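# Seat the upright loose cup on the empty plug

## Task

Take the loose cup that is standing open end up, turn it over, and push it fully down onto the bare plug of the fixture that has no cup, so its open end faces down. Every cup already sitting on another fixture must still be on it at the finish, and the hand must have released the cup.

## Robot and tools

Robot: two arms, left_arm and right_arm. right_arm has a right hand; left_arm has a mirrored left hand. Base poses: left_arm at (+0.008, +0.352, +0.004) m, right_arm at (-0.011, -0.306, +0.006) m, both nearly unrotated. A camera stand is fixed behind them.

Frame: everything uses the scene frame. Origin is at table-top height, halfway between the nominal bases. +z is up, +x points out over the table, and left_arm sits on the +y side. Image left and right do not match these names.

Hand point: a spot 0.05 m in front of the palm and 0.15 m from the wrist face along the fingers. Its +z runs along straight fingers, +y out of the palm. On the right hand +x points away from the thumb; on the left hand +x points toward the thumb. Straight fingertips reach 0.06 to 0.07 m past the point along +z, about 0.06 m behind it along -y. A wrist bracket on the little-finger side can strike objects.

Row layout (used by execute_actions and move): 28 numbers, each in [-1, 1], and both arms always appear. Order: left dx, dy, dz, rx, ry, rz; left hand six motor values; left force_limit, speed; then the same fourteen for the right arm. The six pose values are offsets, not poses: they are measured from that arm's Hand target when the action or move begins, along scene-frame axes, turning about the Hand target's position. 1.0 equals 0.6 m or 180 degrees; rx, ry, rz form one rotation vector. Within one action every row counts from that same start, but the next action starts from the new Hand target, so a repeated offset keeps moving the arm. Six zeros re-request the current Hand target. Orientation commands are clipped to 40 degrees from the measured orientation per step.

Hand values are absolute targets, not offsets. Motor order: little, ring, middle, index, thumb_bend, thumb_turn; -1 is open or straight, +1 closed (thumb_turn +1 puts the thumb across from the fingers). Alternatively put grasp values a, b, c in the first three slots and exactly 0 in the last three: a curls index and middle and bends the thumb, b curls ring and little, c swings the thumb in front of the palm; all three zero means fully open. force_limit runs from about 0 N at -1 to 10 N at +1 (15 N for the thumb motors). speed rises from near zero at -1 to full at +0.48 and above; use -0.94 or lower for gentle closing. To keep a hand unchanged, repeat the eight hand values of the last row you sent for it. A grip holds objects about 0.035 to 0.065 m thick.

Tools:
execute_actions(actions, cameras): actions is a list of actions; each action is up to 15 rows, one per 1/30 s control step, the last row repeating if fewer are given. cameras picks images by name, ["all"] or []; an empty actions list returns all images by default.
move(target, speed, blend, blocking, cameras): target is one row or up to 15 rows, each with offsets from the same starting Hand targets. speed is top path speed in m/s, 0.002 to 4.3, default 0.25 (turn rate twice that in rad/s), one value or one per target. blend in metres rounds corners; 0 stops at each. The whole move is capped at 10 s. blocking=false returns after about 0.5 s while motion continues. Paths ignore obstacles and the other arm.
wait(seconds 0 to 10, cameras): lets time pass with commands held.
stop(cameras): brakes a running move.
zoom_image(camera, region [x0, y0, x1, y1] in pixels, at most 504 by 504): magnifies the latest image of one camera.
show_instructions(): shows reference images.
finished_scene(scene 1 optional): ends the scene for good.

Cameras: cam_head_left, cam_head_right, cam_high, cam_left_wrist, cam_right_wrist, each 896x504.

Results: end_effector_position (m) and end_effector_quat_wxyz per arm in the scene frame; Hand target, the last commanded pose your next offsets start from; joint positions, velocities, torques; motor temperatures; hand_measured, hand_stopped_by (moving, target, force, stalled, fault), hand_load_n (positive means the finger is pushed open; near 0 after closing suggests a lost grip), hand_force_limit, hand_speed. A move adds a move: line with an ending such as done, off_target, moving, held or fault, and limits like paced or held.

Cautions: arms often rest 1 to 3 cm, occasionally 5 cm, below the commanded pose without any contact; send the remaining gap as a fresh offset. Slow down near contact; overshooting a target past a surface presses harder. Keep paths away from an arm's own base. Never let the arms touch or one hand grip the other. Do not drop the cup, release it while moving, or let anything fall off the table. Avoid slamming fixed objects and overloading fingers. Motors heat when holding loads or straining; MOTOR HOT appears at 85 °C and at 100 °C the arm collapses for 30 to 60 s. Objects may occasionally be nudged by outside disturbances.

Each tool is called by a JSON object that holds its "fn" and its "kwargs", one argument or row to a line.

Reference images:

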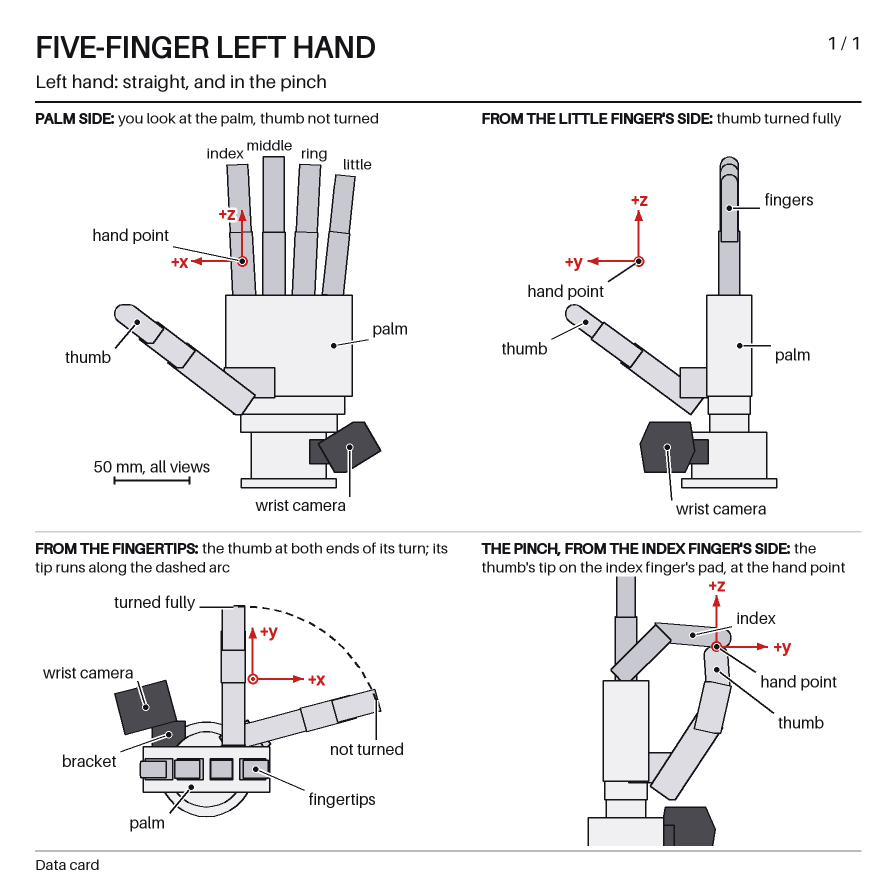

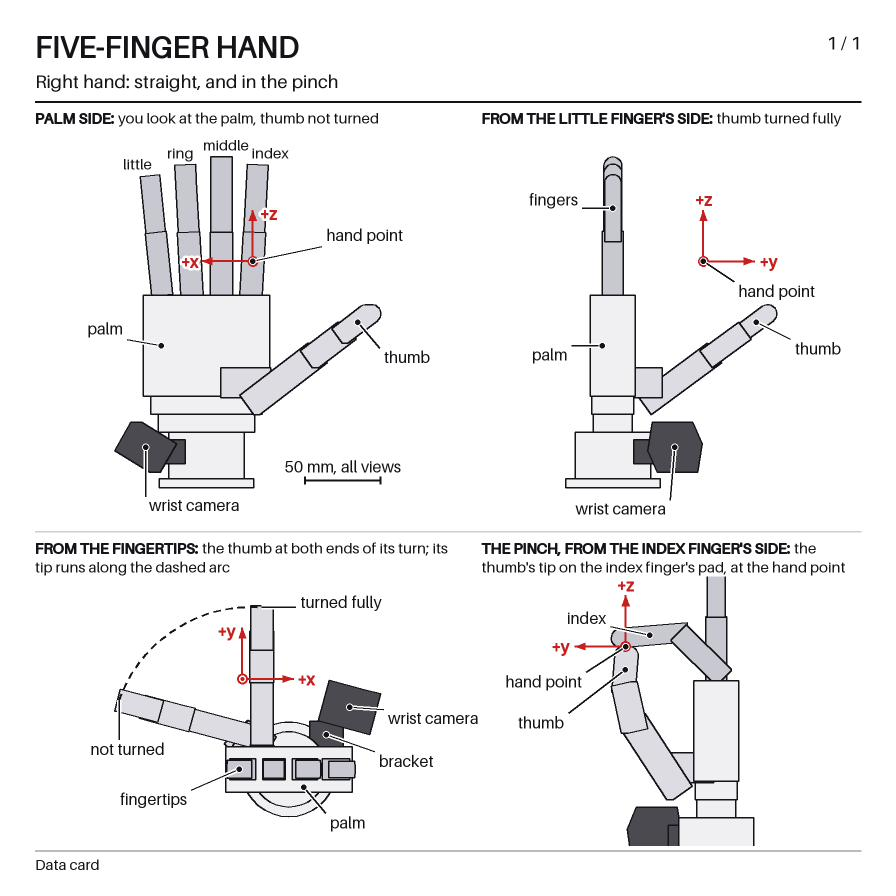

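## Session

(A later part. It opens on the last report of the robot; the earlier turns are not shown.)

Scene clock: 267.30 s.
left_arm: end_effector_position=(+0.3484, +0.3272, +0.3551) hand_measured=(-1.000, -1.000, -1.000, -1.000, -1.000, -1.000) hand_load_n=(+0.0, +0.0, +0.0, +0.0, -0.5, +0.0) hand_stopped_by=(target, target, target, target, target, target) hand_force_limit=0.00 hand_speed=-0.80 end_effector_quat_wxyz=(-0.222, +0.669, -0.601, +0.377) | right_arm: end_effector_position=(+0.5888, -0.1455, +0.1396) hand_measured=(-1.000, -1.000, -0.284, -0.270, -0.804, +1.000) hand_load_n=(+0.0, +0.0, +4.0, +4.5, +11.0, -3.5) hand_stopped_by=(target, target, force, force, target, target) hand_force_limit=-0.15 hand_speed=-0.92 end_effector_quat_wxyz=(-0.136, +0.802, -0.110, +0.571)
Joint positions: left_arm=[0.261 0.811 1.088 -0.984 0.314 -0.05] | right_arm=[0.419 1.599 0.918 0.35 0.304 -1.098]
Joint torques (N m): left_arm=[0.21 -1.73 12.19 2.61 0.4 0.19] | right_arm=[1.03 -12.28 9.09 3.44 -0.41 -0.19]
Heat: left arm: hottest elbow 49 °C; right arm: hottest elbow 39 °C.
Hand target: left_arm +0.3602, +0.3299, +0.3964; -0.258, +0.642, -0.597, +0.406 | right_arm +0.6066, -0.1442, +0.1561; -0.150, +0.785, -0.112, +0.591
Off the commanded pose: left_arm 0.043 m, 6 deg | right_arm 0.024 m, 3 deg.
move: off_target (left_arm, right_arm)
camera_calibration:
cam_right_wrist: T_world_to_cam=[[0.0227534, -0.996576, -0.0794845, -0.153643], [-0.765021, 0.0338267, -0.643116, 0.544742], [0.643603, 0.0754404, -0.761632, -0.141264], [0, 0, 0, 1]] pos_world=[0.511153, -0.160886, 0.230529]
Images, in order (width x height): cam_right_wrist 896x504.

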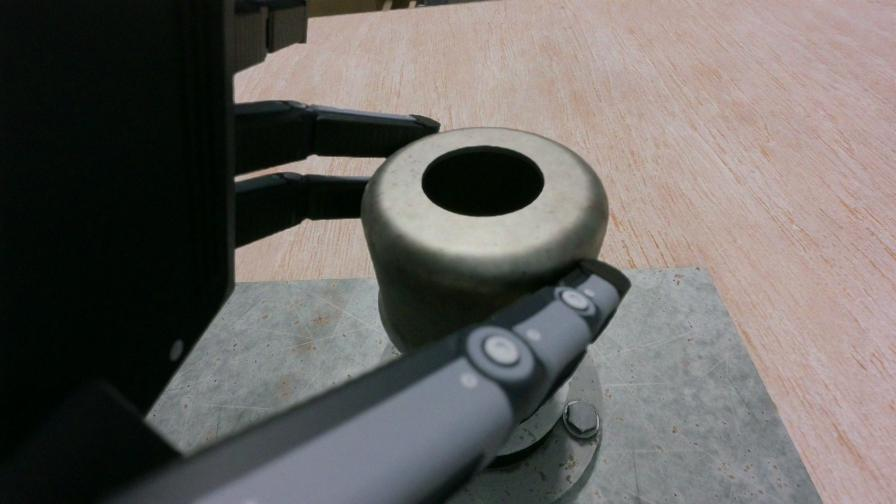

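{"fn": "execute_actions", "kwargs": {
  "actions": [],
  "cameras": ["cam_high", "cam_head_left", "cam_head_right", "cam_right_wrist"]
}}

{"fn": "zoom_image", "kwargs": {
  "camera": "cam_high",
  "region": [375, 115, 475, 215]
}}

{"fn": "zoom_image", "kwargs": {
  "camera": "cam_head_left",
  "region": [400, 180, 480, 260]
}}

{"fn": "zoom_image", "kwargs": {
  "camera": "cam_head_right",
  "region": [420, 190, 490, 260]
}}

{"fn": "zoom_image", "kwargs": {
  "camera": "cam_right_wrist",
  "region": [350, 110, 630, 370]
}}

Scene clock: 268.60 s.
left_arm: end_effector_position=(+0.3484, +0.3272, +0.3551) hand_measured=(-1.000, -1.000, -1.000, -1.000, -1.000, -1.000) hand_load_n=(+0.0, +0.0, -0.5, +0.0, +0.0, +0.0) hand_stopped_by=(target, target, target, target, target, target) hand_force_limit=0.00 hand_speed=-0.80 end_effector_quat_wxyz=(-0.222, +0.669, -0.601, +0.377) | right_arm: end_effector_position=(+0.5888, -0.1455, +0.1396) hand_measured=(-1.000, -1.000, -0.284, -0.270, -0.804, +1.000) hand_load_n=(+0.0, +0.0, +4.0, +5.0, +11.5, -3.5) hand_stopped_by=(target, target, force, force, target, target) hand_force_limit=-0.15 hand_speed=-0.92 end_effector_quat_wxyz=(-0.136, +0.802, -0.110, +0.571)
Joint positions: left_arm=[0.261 0.811 1.088 -0.984 0.314 -0.05] | right_arm=[0.419 1.599 0.918 0.35 0.304 -1.098]
Joint velocities: within noise
Joint torques (N m): left_arm=[1.2 -1.08 12.15 2.61 0.37 0.17] | right_arm=[1.08 -12.16 9.09 3.44 -0.41 -0.2]
Motor temperatures (°C): left_arm=[35 32 49 33 31 34] | right_arm=[38 34 39 34 31 30]
Heat: left arm: hottest elbow 49 °C; right arm: hottest elbow 39 °C.
Hand target: left_arm +0.3602, +0.3299, +0.3964; -0.258, +0.642, -0.597, +0.406 | right_arm +0.6066, -0.1442, +0.1561; -0.150, +0.785, -0.112, +0.591
Off the commanded pose: left_arm 0.043 m, 6 deg | right_arm 0.024 m, 3 deg.
camera_calibration:
cam_right_wrist: T_world_to_cam=[[0.0227534, -0.996576, -0.0794845, -0.153643], [-0.765021, 0.0338267, -0.643116, 0.544742], [0.643603, 0.0754404, -0.761632, -0.141264], [0, 0, 0, 1]] pos_world=[0.511153, -0.160886, 0.230529]
Images, in order (width x height): cam_head_left 896x504, cam_head_right 896x504, cam_high 896x504, cam_right_wrist 896x504.

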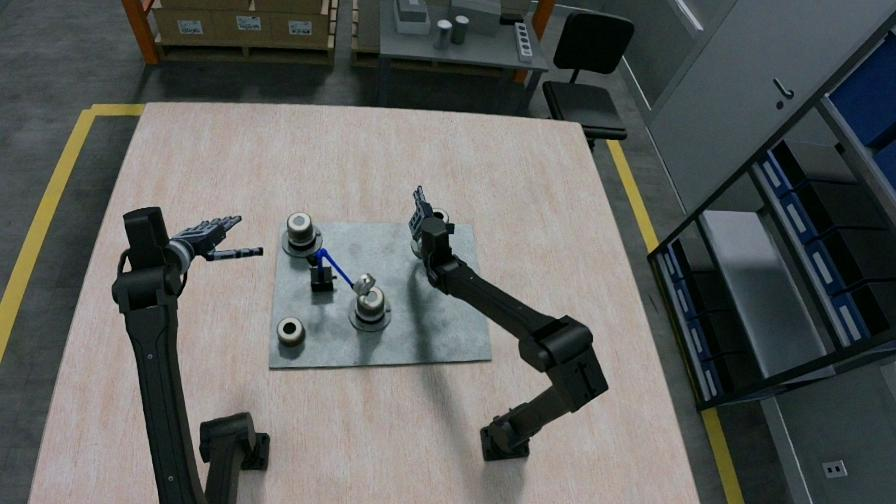

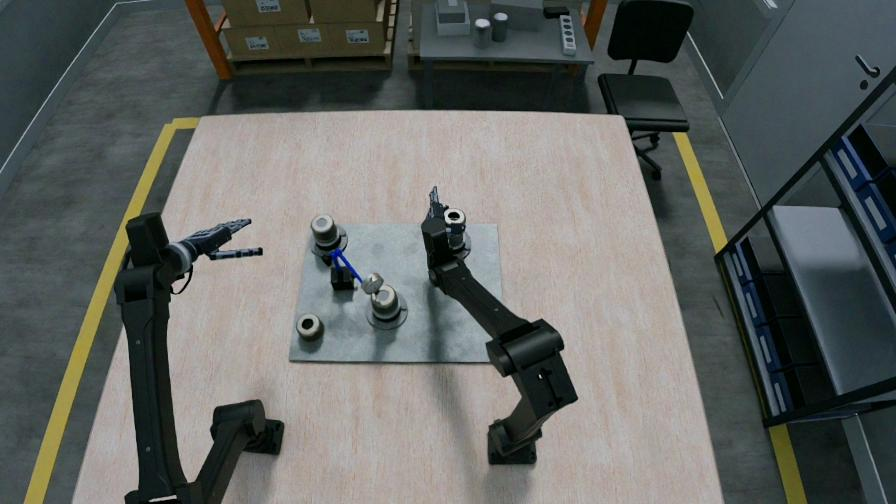

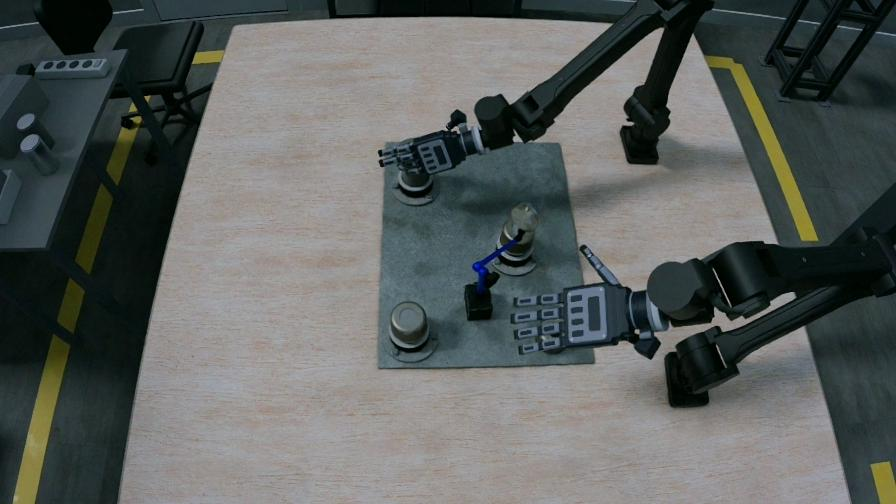

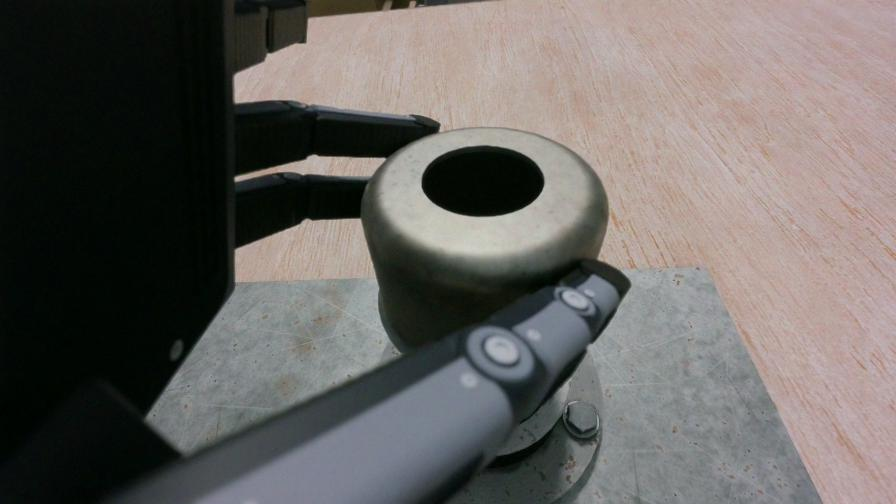

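Scaled by 5.040 from the camera's 896x504 image, which has a finer 1280x720 frame.

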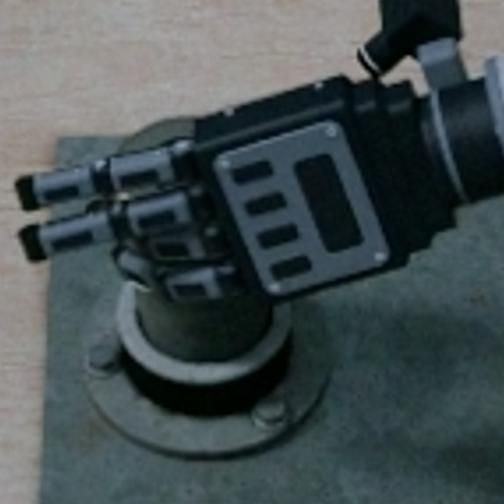

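Scaled by 6.300 from the camera's 896x504 image, which has a finer 1280x720 frame.

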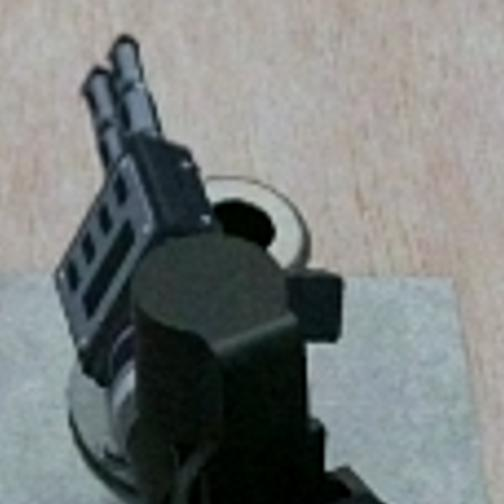

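Scaled by 7.200 from the camera's 896x504 image, which has a finer 1280x720 frame.

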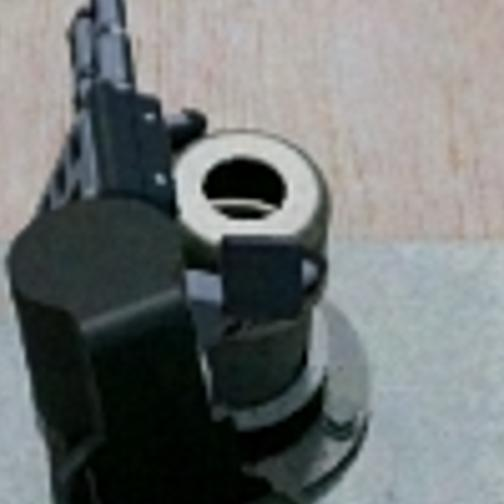

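Scaled by 1.800 from the camera's 896x504 image, which has a finer 1280x720 frame.

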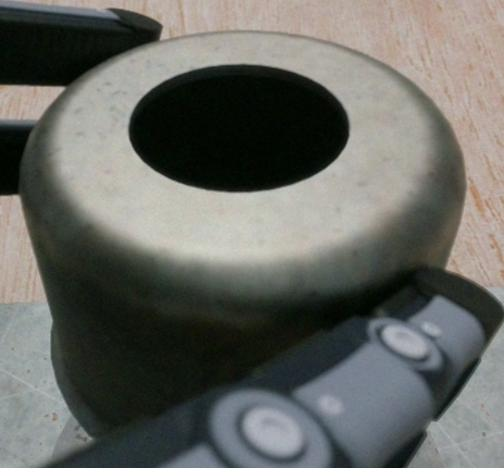

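{"fn": "move", "kwargs": {
  "target": [
    [0,0,0,0,0,0,-1,-1,-1,-1,-1,-1,0,-0.8, -0.02,0.002,0.08,0,-0.0167,0,-1,-1,0.25,0.2,-0.8,1,-0.15,-0.92],
    [0,0,0,0,0,0,-1,-1,-1,-1,-1,-1,0,-0.8, -0.02,0.002,0.033,0,-0.0167,0,-1,-1,0.25,0.2,-0.8,1,-0.15,-0.92]
  ],
  "cameras": ["cam_right_wrist", "cam_head_right"],
  "speed": [0.12, 0.08]
}}

{"fn": "zoom_image", "kwargs": {
  "camera": "cam_head_right",
  "region": [420, 190, 490, 260]
}}

{"fn": "zoom_image", "kwargs": {
  "camera": "cam_right_wrist",
  "region": [350, 110, 630, 370]
}}

Scene clock: 273.20 s.
left_arm: end_effector_position=(+0.3484, +0.3272, +0.3551) hand_measured=(-1.000, -1.000, -1.000, -1.000, -1.000, -1.000) hand_load_n=(+0.0, +0.0, +0.0, +0.0, +0.0, -0.5) hand_stopped_by=(target, target, target, target, target, target) hand_force_limit=0.00 hand_speed=-0.80 end_effector_quat_wxyz=(-0.222, +0.669, -0.601, +0.377) | right_arm: end_effector_position=(+0.5847, -0.1476, +0.1446) hand_measured=(-1.000, -1.000, -0.284, -0.270, -0.804, +1.000) hand_load_n=(+0.0, +0.0, +4.0, +6.0, +11.0, +1.5) hand_stopped_by=(target, target, force, force, target, target) hand_force_limit=-0.15 hand_speed=-0.92 end_effector_quat_wxyz=(-0.146, +0.793, -0.113, +0.580)
Joint positions: left_arm=[0.261 0.811 1.088 -0.984 0.314 -0.05] | right_arm=[0.416 1.581 0.892 0.386 0.296 -1.092]
Joint torques (N m): left_arm=[1.08 -1.14 12.27 2.51 0.41 0.24] | right_arm=[2.49 -14.45 8.05 3.74 0.19 -0.33]
Heat: left arm: hottest elbow 49 °C; right arm: hottest elbow 39 °C.
Hand target: left_arm +0.3602, +0.3299, +0.3964; -0.258, +0.642, -0.597, +0.406 | right_arm +0.5946, -0.1430, +0.1759; -0.152, +0.769, -0.108, +0.612
Off the commanded pose: left_arm 0.043 m, 6 deg | right_arm 0.033 m, 5 deg.
move: off_target (left_arm, right_arm)
camera_calibration:
cam_right_wrist: T_world_to_cam=[[0.0274151, -0.994762, -0.0984752, -0.154975], [-0.748734, 0.0448351, -0.661353, 0.539561], [0.662304, 0.0918628, -0.743582, -0.145754], [0, 0, 0, 1]] pos_world=[0.504769, -0.164965, 0.233199]
Images, in order (width x height): cam_head_right 896x504, cam_right_wrist 896x504.

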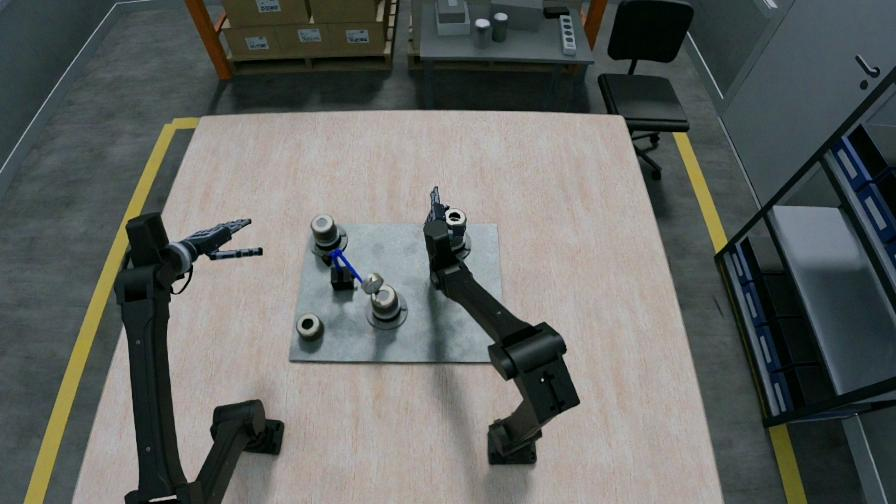

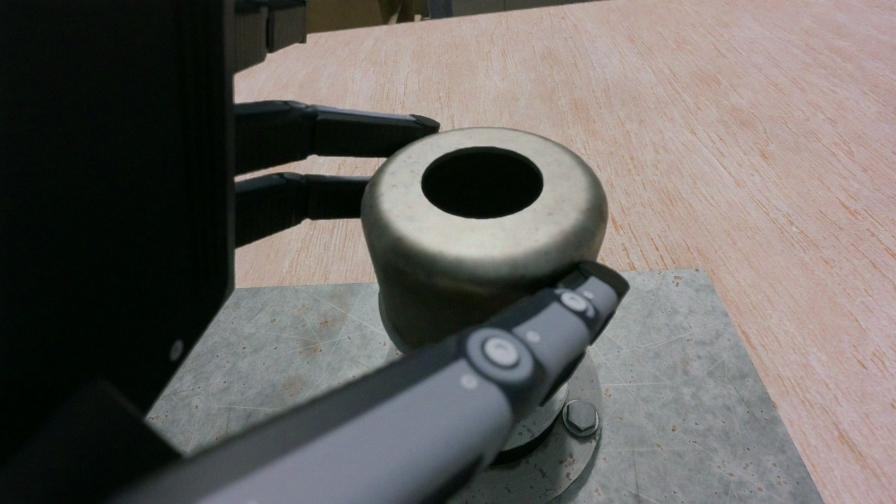

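Scaled by 7.200 from the camera's 896x504 image, which has a finer 1280x720 frame.

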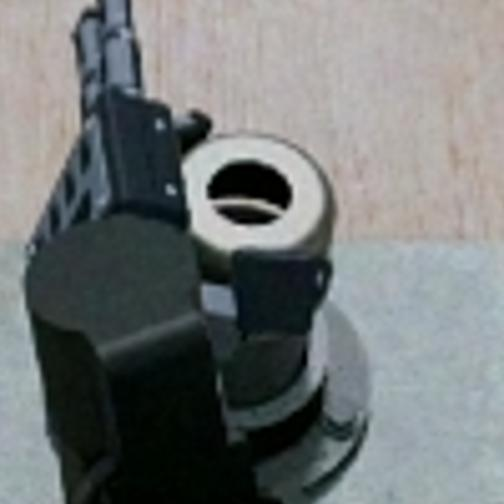

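Scaled by 1.800 from the camera's 896x504 image, which has a finer 1280x720 frame.

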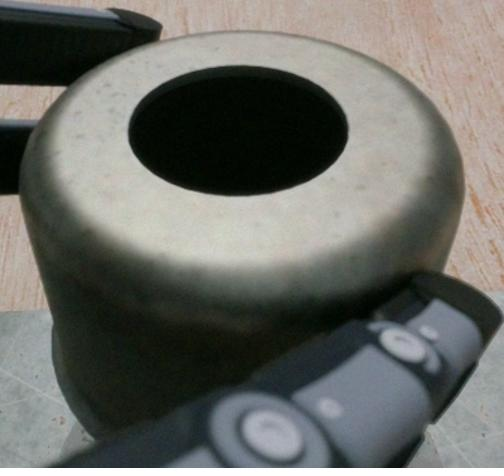

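{"fn": "move", "kwargs": {
  "target": [
    [0,0,0,0,0,0,-1,-1,-1,-1,-1,-1,0,-0.8, 0,-0.036,0.07,0,-0.0183,0,-1,-1,0.25,0.2,-0.8,1,-0.15,-0.92],
    [0,0,0,0,0,0,-1,-1,-1,-1,-1,-1,0,-0.8, 0,0.001,0.07,0,-0.0183,0,-1,-1,0.25,0.2,-0.8,1,-0.15,-0.92],
    [0,0,0,0,0,0,-1,-1,-1,-1,-1,-1,0,-0.8, 0,0.001,0.0067,0,-0.0183,0,-1,-1,0.25,0.2,-0.8,1,-0.15,-0.92]
  ],
  "cameras": ["cam_right_wrist", "cam_head_right"],
  "speed": [0.12, 0.1, 0.08]
}}

{"fn": "zoom_image", "kwargs": {
  "camera": "cam_head_right",
  "region": [420, 190, 490, 260]
}}

{"fn": "zoom_image", "kwargs": {
  "camera": "cam_right_wrist",
  "region": [350, 110, 630, 370]
}}

Scene clock: 278.77 s.
left_arm: end_effector_position=(+0.3484, +0.3272, +0.3551) hand_measured=(-1.000, -1.000, -1.000, -1.000, -1.000, -1.000) hand_load_n=(+0.0, +0.0, +0.0, +0.0, +0.0, +0.0) hand_stopped_by=(target, target, target, target, target, target) hand_force_limit=0.00 hand_speed=-0.80 end_effector_quat_wxyz=(-0.222, +0.669, -0.601, +0.377) | right_arm: end_effector_position=(+0.5845, -0.1428, +0.1488) hand_measured=(-1.000, -1.000, -0.284, -0.270, -0.804, +1.000) hand_load_n=(+0.0, +0.0, +4.0, +6.0, +11.0, +1.5) hand_stopped_by=(target, target, force, force, target, target) hand_force_limit=-0.15 hand_speed=-0.92 end_effector_quat_wxyz=(-0.151, +0.777, -0.106, +0.602)
Joint positions: left_arm=[0.261 0.811 1.088 -0.984 0.314 -0.05] | right_arm=[0.428 1.589 0.866 0.48 0.307 -1.114]
Joint torques (N m): left_arm=[0.5 -0.15 12.38 2.66 0.38 0.18] | right_arm=[2.08 -14.45 7.88 3.77 0.14 -0.34]
Heat: left arm: hottest elbow 49 °C; right arm: hottest elbow 39 °C.
Hand target: left_arm +0.3602, +0.3299, +0.3964; -0.258, +0.642, -0.597, +0.406 | right_arm +0.5946, -0.1424, +0.1799; -0.155, +0.751, -0.103, +0.633
Off the commanded pose: left_arm 0.043 m, 6 deg | right_arm 0.033 m, 5 deg.
move: off_target (left_arm, right_arm)
camera_calibration:
cam_right_wrist: T_world_to_cam=[[0.0405355, -0.994395, -0.0976498, -0.157437], [-0.70942, 0.0401787, -0.70364, 0.524649], [0.703619, 0.0977971, -0.703815, -0.172124], [0, 0, 0, 1]] pos_world=[0.499689, -0.160801, 0.232647]
Images, in order (width x height): cam_head_right 896x504, cam_right_wrist 896x504.

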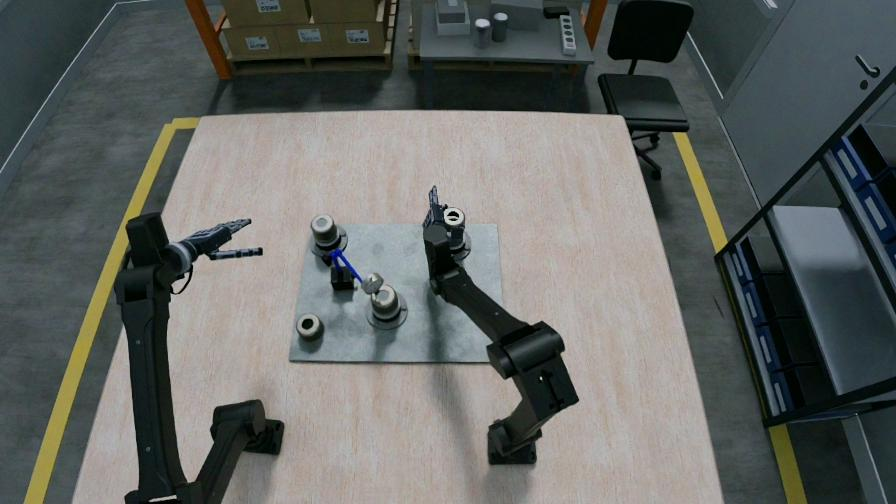

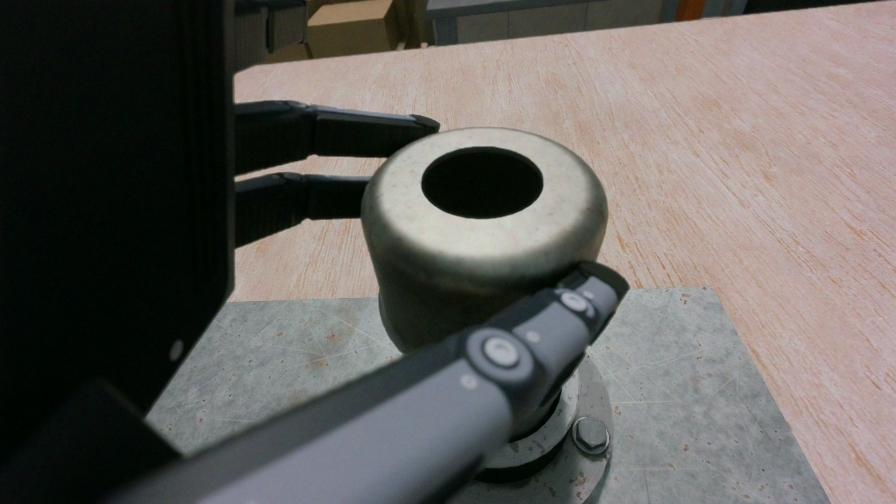

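Scaled by 7.200 from the camera's 896x504 image, which has a finer 1280x720 frame.

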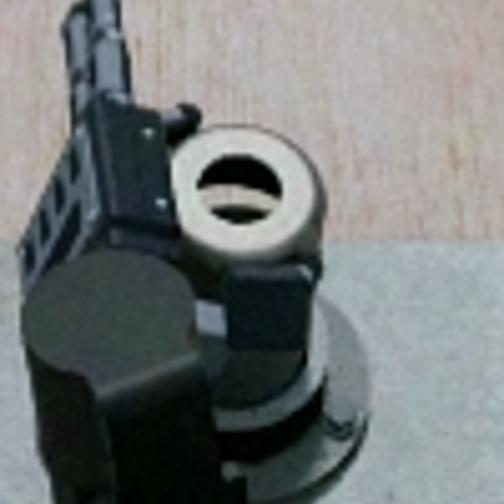

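Scaled by 1.800 from the camera's 896x504 image, which has a finer 1280x720 frame.

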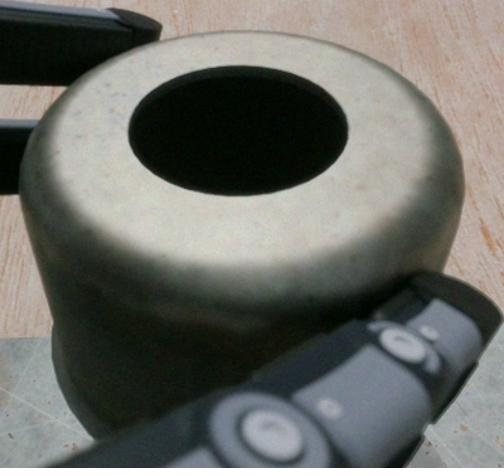

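{"fn": "move", "kwargs": {
  "target": [0,0,0,0,0,0,-1,-1,-1,-1,-1,-1,0,-0.8, 0,0,-0.04,0,0,0,-1,-1,0.25,0.2,-0.8,1,-0.15,-0.92],
  "cameras": ["cam_right_wrist", "cam_head_right"],
  "speed": 0.05
}}

{"fn": "zoom_image", "kwargs": {
  "camera": "cam_head_right",
  "region": [420, 190, 490, 260]
}}

{"fn": "zoom_image", "kwargs": {
  "camera": "cam_right_wrist",
  "region": [350, 110, 630, 370]
}}

Scene clock: 283.40 s.
left_arm: end_effector_position=(+0.3484, +0.3272, +0.3551) hand_measured=(-1.000, -1.000, -1.000, -1.000, -1.000, -1.000) hand_load_n=(+0.0, +0.0, +0.0, +0.0, +0.0, +0.0) hand_stopped_by=(target, target, target, target, target, target) hand_force_limit=0.00 hand_speed=-0.80 end_effector_quat_wxyz=(-0.222, +0.669, -0.601, +0.377) | right_arm: end_effector_position=(+0.5860, -0.1460, +0.1425) hand_measured=(-1.000, -1.000, -0.284, -0.270, -0.804, +1.000) hand_load_n=(+0.0, +0.0, +3.5, +4.5, +11.0, -2.5) hand_stopped_by=(target, target, force, force, target, target) hand_force_limit=-0.15 hand_speed=-0.92 end_effector_quat_wxyz=(-0.148, +0.766, -0.109, +0.616)
Joint positions: left_arm=[0.261 0.811 1.088 -0.984 0.314 -0.05] | right_arm=[0.428 1.615 0.848 0.557 0.324 -1.126]
Joint torques (N m): left_arm=[0.32 -2.2 12.63 2.51 0.31 0.22] | right_arm=[2.08 -12.45 7.31 3.52 -0.07 -0.23]
Heat: left arm: hottest elbow 50 °C; right arm: hottest elbow 39 °C.
Hand target: left_arm +0.3602, +0.3299, +0.3964; -0.258, +0.642, -0.597, +0.406 | right_arm +0.5946, -0.1424, +0.1559; -0.155, +0.751, -0.103, +0.633
Off the commanded pose: left_arm 0.043 m, 6 deg | right_arm 0.016 m, 3 deg.
move: off_target (left_arm, right_arm)
camera_calibration:
cam_right_wrist: T_world_to_cam=[[0.0298028, -0.995081, -0.0944757, -0.15556], [-0.685839, 0.0484009, -0.726142, 0.512044], [0.727142, 0.0864362, -0.681023, -0.196049], [0, 0, 0, 1]] pos_world=[0.498372, -0.162632, 0.223606]
Images, in order (width x height): cam_head_right 896x504, cam_right_wrist 896x504.

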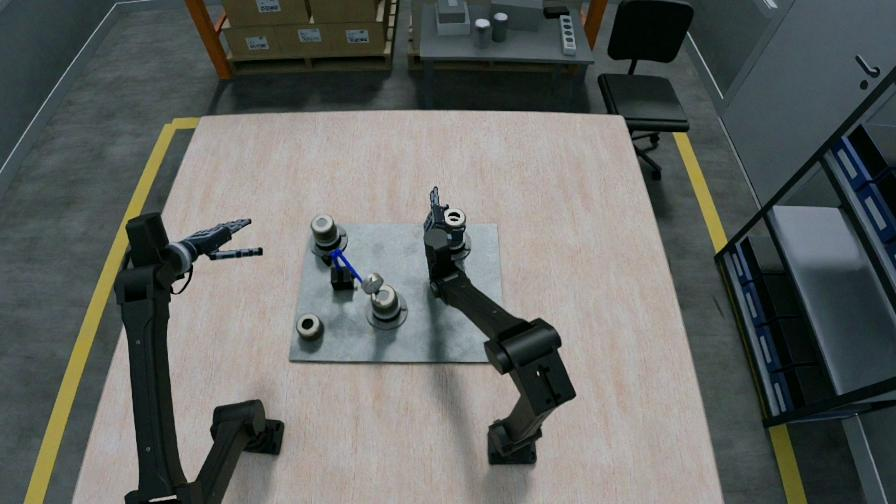

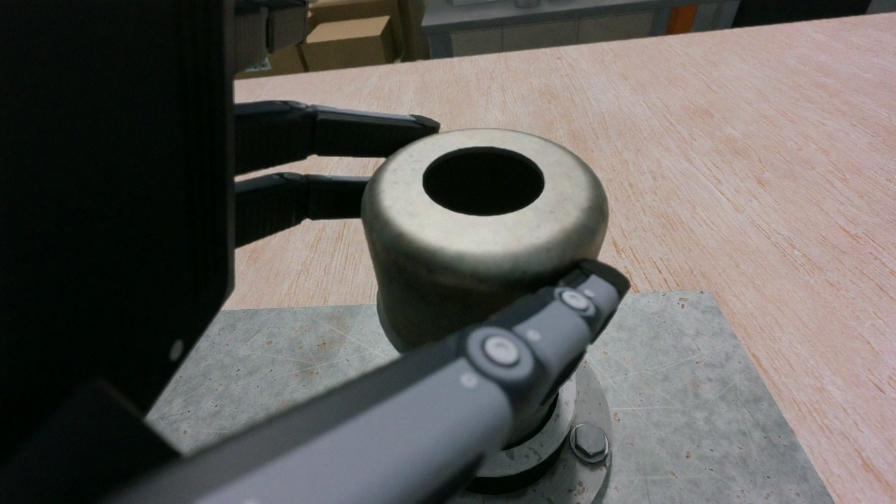

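Scaled by 7.200 from the camera's 896x504 image, which has a finer 1280x720 frame.

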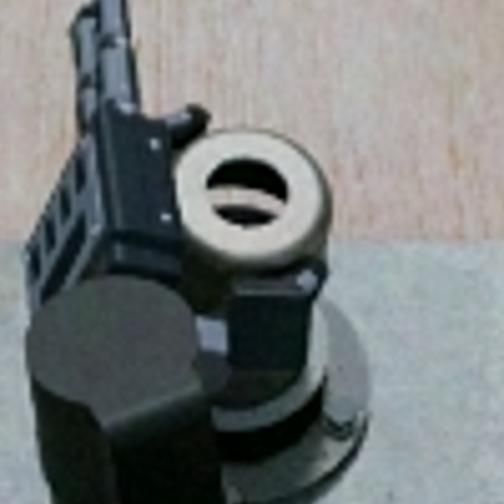

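Scaled by 1.800 from the camera's 896x504 image, which has a finer 1280x720 frame.

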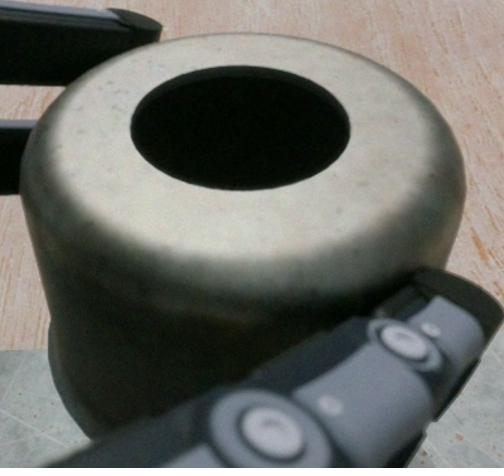

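{"fn": "move", "kwargs": {
  "target": [
    [0,0,0,0,0,0,-1,-1,-1,-1,-1,-1,0,-0.8, -0.0025,-0.036,0.1,0,0,0,-1,-1,0.25,0.2,-0.8,1,-0.15,-0.92],
    [0,0,0,0,0,0,-1,-1,-1,-1,-1,-1,0,-0.8, -0.0025,0.0015,0.1,0,0,0,-1,-1,0.25,0.2,-0.8,1,-0.15,-0.92],
    [0,0,0,0,0,0,-1,-1,-1,-1,-1,-1,0,-0.8, -0.0025,0.0015,0.028,0,0,0,-1,-1,0.25,0.2,-0.8,1,-0.15,-0.92]
  ],
  "cameras": ["cam_right_wrist", "cam_head_right"],
  "speed": [0.12, 0.1, 0.06]
}}

{"fn": "zoom_image", "kwargs": {
  "camera": "cam_head_right",
  "region": [430, 195, 480, 245]
}}

{"fn": "zoom_image", "kwargs": {
  "camera": "cam_right_wrist",
  "region": [350, 110, 630, 370]
}}

Scene clock: 294.43 s.
left_arm: end_effector_position=(+0.3484, +0.3272, +0.3551) hand_measured=(-1.000, -1.000, -1.000, -1.000, -1.000, -1.000) hand_load_n=(+0.0, +0.0, +0.0, +0.0, +0.0, +0.0) hand_stopped_by=(target, target, target, target, target, target) hand_force_limit=0.00 hand_speed=-0.80 end_effector_quat_wxyz=(-0.222, +0.669, -0.601, +0.377) | right_arm: end_effector_position=(+0.5812, -0.1476, +0.1413) hand_measured=(-1.000, -1.000, -0.284, -0.270, -0.804, +1.000) hand_load_n=(-0.5, +0.0, +4.5, +6.0, +11.0, +1.5) hand_stopped_by=(target, target, force, force, target, target) hand_force_limit=-0.15 hand_speed=-0.92 end_effector_quat_wxyz=(-0.145, +0.778, -0.104, +0.603)
Joint positions: left_arm=[0.261 0.811 1.088 -0.984 0.314 -0.05] | right_arm=[0.425 1.595 0.848 0.501 0.31 -1.126]
Joint torques (N m): left_arm=[0.32 -0.91 12.36 2.45 0.36 0.22] | right_arm=[2.14 -13.8 8.35 3.77 0.14 -0.21]
Heat: left arm: hottest elbow 50 °C; right arm: hottest elbow 39 °C.
Hand target: left_arm +0.3602, +0.3299, +0.3964; -0.258, +0.642, -0.597, +0.406 | right_arm +0.5931, -0.1415, +0.1727; -0.155, +0.751, -0.103, +0.633
Off the commanded pose: left_arm 0.043 m, 6 deg | right_arm 0.034 m, 5 deg.
move: off_target (left_arm, right_arm)
camera_calibration:
cam_right_wrist: T_world_to_cam=[[0.0371494, -0.995777, -0.0839543, -0.163064], [-0.71013, 0.0328032, -0.703306, 0.516533], [0.70309, 0.0857459, -0.705912, -0.175831], [0, 0, 0, 1]] pos_world=[0.496488, -0.164243, 0.22547]
Images, in order (width x height): cam_head_right 896x504, cam_right_wrist 896x504.

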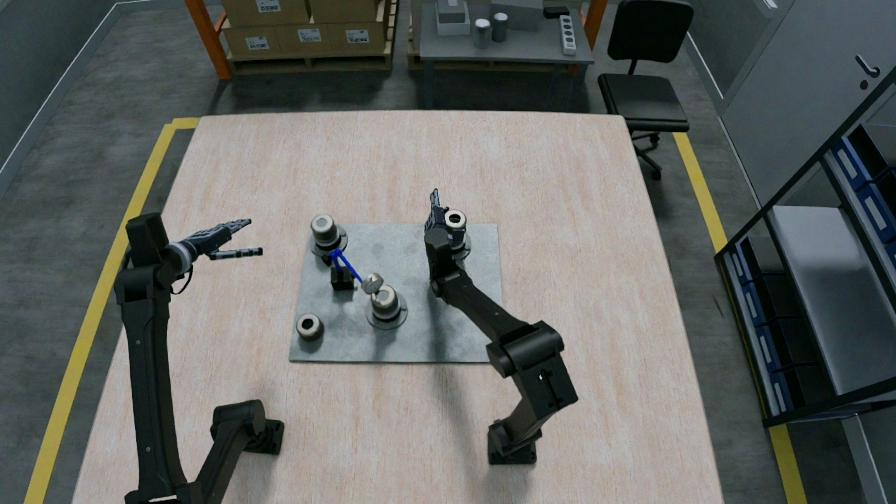

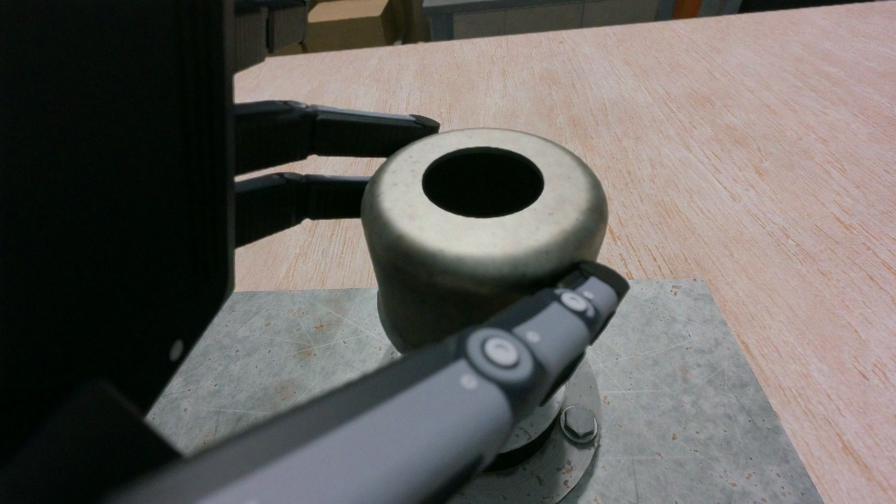

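Scaled by 10.080 from the camera's 896x504 image, which has a finer 1280x720 frame.

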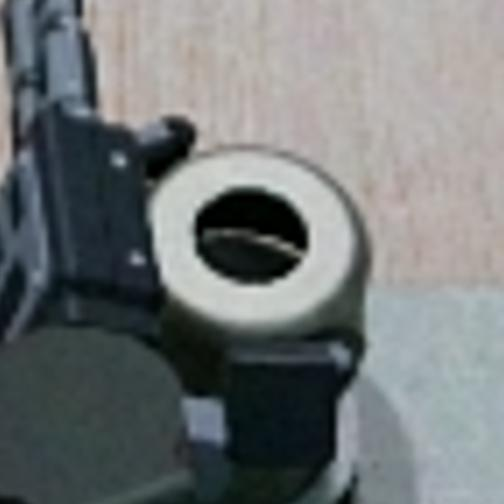

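Scaled by 1.800 from the camera's 896x504 image, which has a finer 1280x720 frame.

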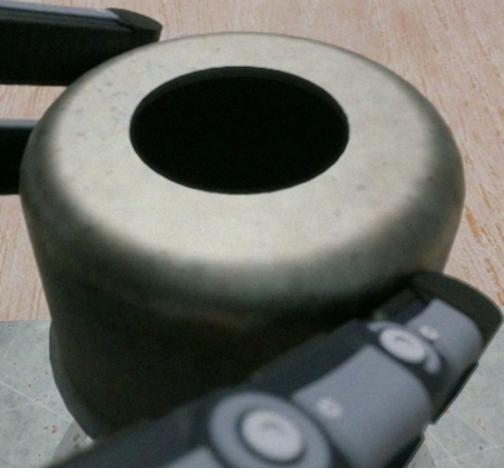

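{"fn": "move", "kwargs": {
  "target": [
    [0,0,0,0,0,0,-1,-1,-1,-1,-1,-1,0,-0.8, 0.006,0.008,0.04,0,0,0,-1,-1,0.25,0.2,-0.8,1,-0.15,-0.92],
    [0,0,0,0,0,0,-1,-1,-1,-1,-1,-1,0,-0.8, 0.006,0.008,0.004,0,0,0,-1,-1,0.25,0.2,-0.8,1,-0.15,-0.92]
  ],
  "cameras": ["cam_right_wrist", "cam_head_right", "cam_head_left"],
  "speed": [0.08, 0.05]
}}

{"fn": "zoom_image", "kwargs": {
  "camera": "cam_head_right",
  "region": [430, 195, 480, 245]
}}

{"fn": "zoom_image", "kwargs": {
  "camera": "cam_head_left",
  "region": [405, 195, 465, 255]
}}

Scene clock: 300.30 s.
left_arm: end_effector_position=(+0.3484, +0.3272, +0.3551) hand_measured=(-1.000, -1.000, -1.000, -1.000, -1.000, -1.000) hand_load_n=(+0.0, +0.0, +0.0, +0.0, +0.0, +0.0) hand_stopped_by=(target, target, target, target, target, target) hand_force_limit=0.00 hand_speed=-0.80 end_effector_quat_wxyz=(-0.222, +0.669, -0.601, +0.377) | right_arm: end_effector_position=(+0.5806, -0.1477, +0.1407) hand_measured=(-1.000, -1.000, -0.284, -0.270, -0.804, +1.000) hand_load_n=(+0.0, +0.0, +4.0, +6.0, +10.5, +1.5) hand_stopped_by=(target, target, force, force, target, target) hand_force_limit=-0.15 hand_speed=-0.92 end_effector_quat_wxyz=(-0.143, +0.779, -0.104, +0.602)
Joint positions: left_arm=[0.261 0.811 1.088 -0.984 0.314 -0.05] | right_arm=[0.427 1.595 0.848 0.498 0.315 -1.126]
Joint torques (N m): left_arm=[-0.15 -2.14 12.29 2.66 0.33 0.26] | right_arm=[2.73 -13.27 9.66 3.45 0.19 -0.2]
Heat: left arm: hottest elbow 50 °C; right arm: hottest elbow 39 °C.
Hand target: left_arm +0.3602, +0.3299, +0.3964; -0.258, +0.642, -0.597, +0.406 | right_arm +0.5967, -0.1367, +0.1751; -0.155, +0.751, -0.103, +0.633
Off the commanded pose: left_arm 0.043 m, 6 deg | right_arm 0.040 m, 5 deg.
move: off_target (left_arm, right_arm)
camera_calibration:
cam_right_wrist: T_world_to_cam=[[0.0340229, -0.996073, -0.0817407, -0.161755], [-0.711704, 0.0332732, -0.701691, 0.516392], [0.701655, 0.0820487, -0.707777, -0.175257], [0, 0, 0, 1]] pos_world=[0.495992, -0.163922, 0.225083]
Images, in order (width x height): cam_head_left 896x504, cam_head_right 896x504, cam_right_wrist 896x504.

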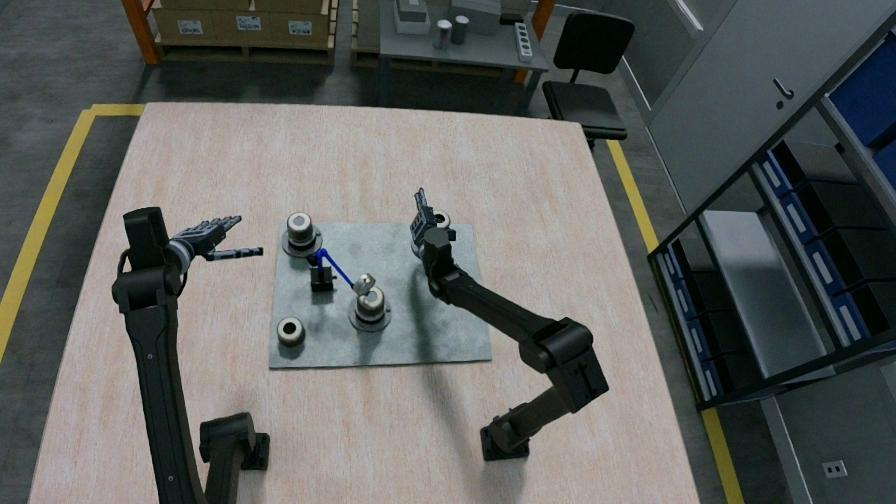

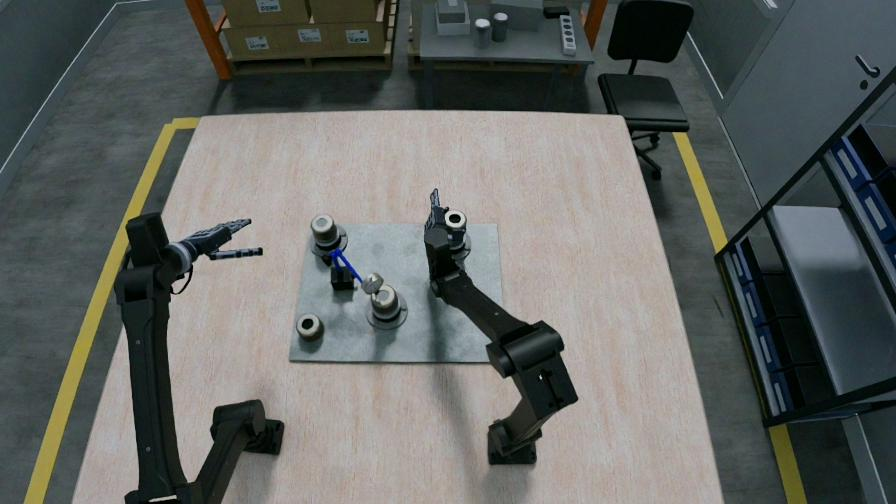

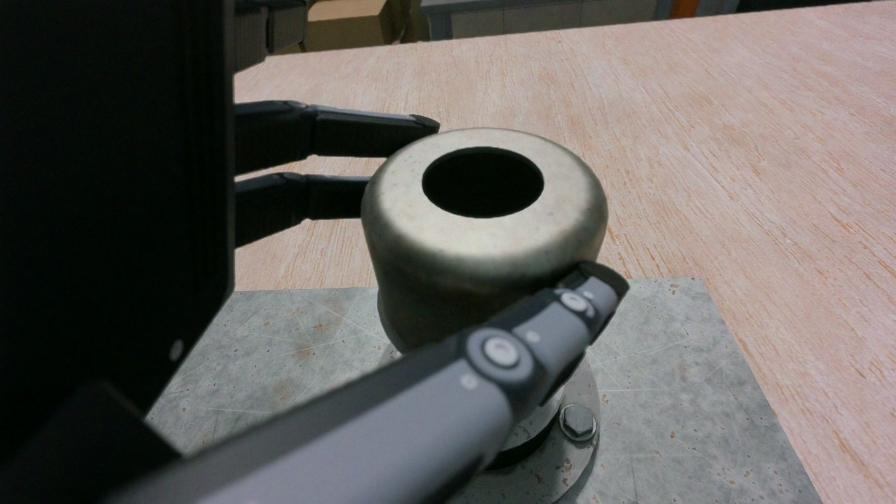

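Scaled by 10.080 from the camera's 896x504 image, which has a finer 1280x720 frame.

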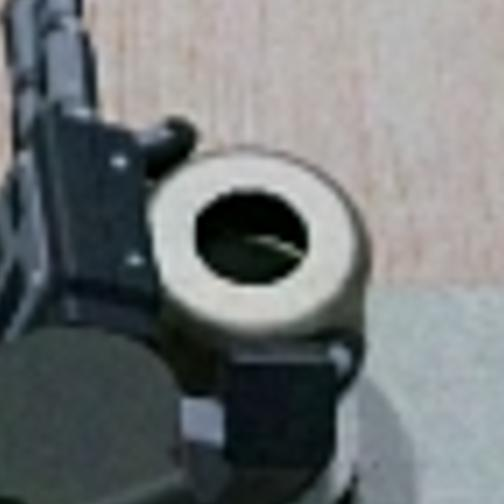

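Scaled by 8.400 from the camera's 896x504 image, which has a finer 1280x720 frame.

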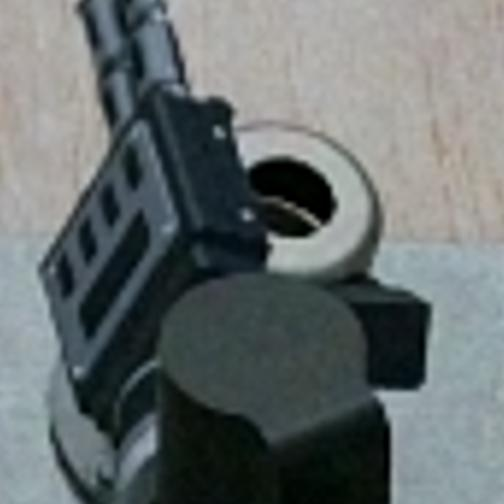

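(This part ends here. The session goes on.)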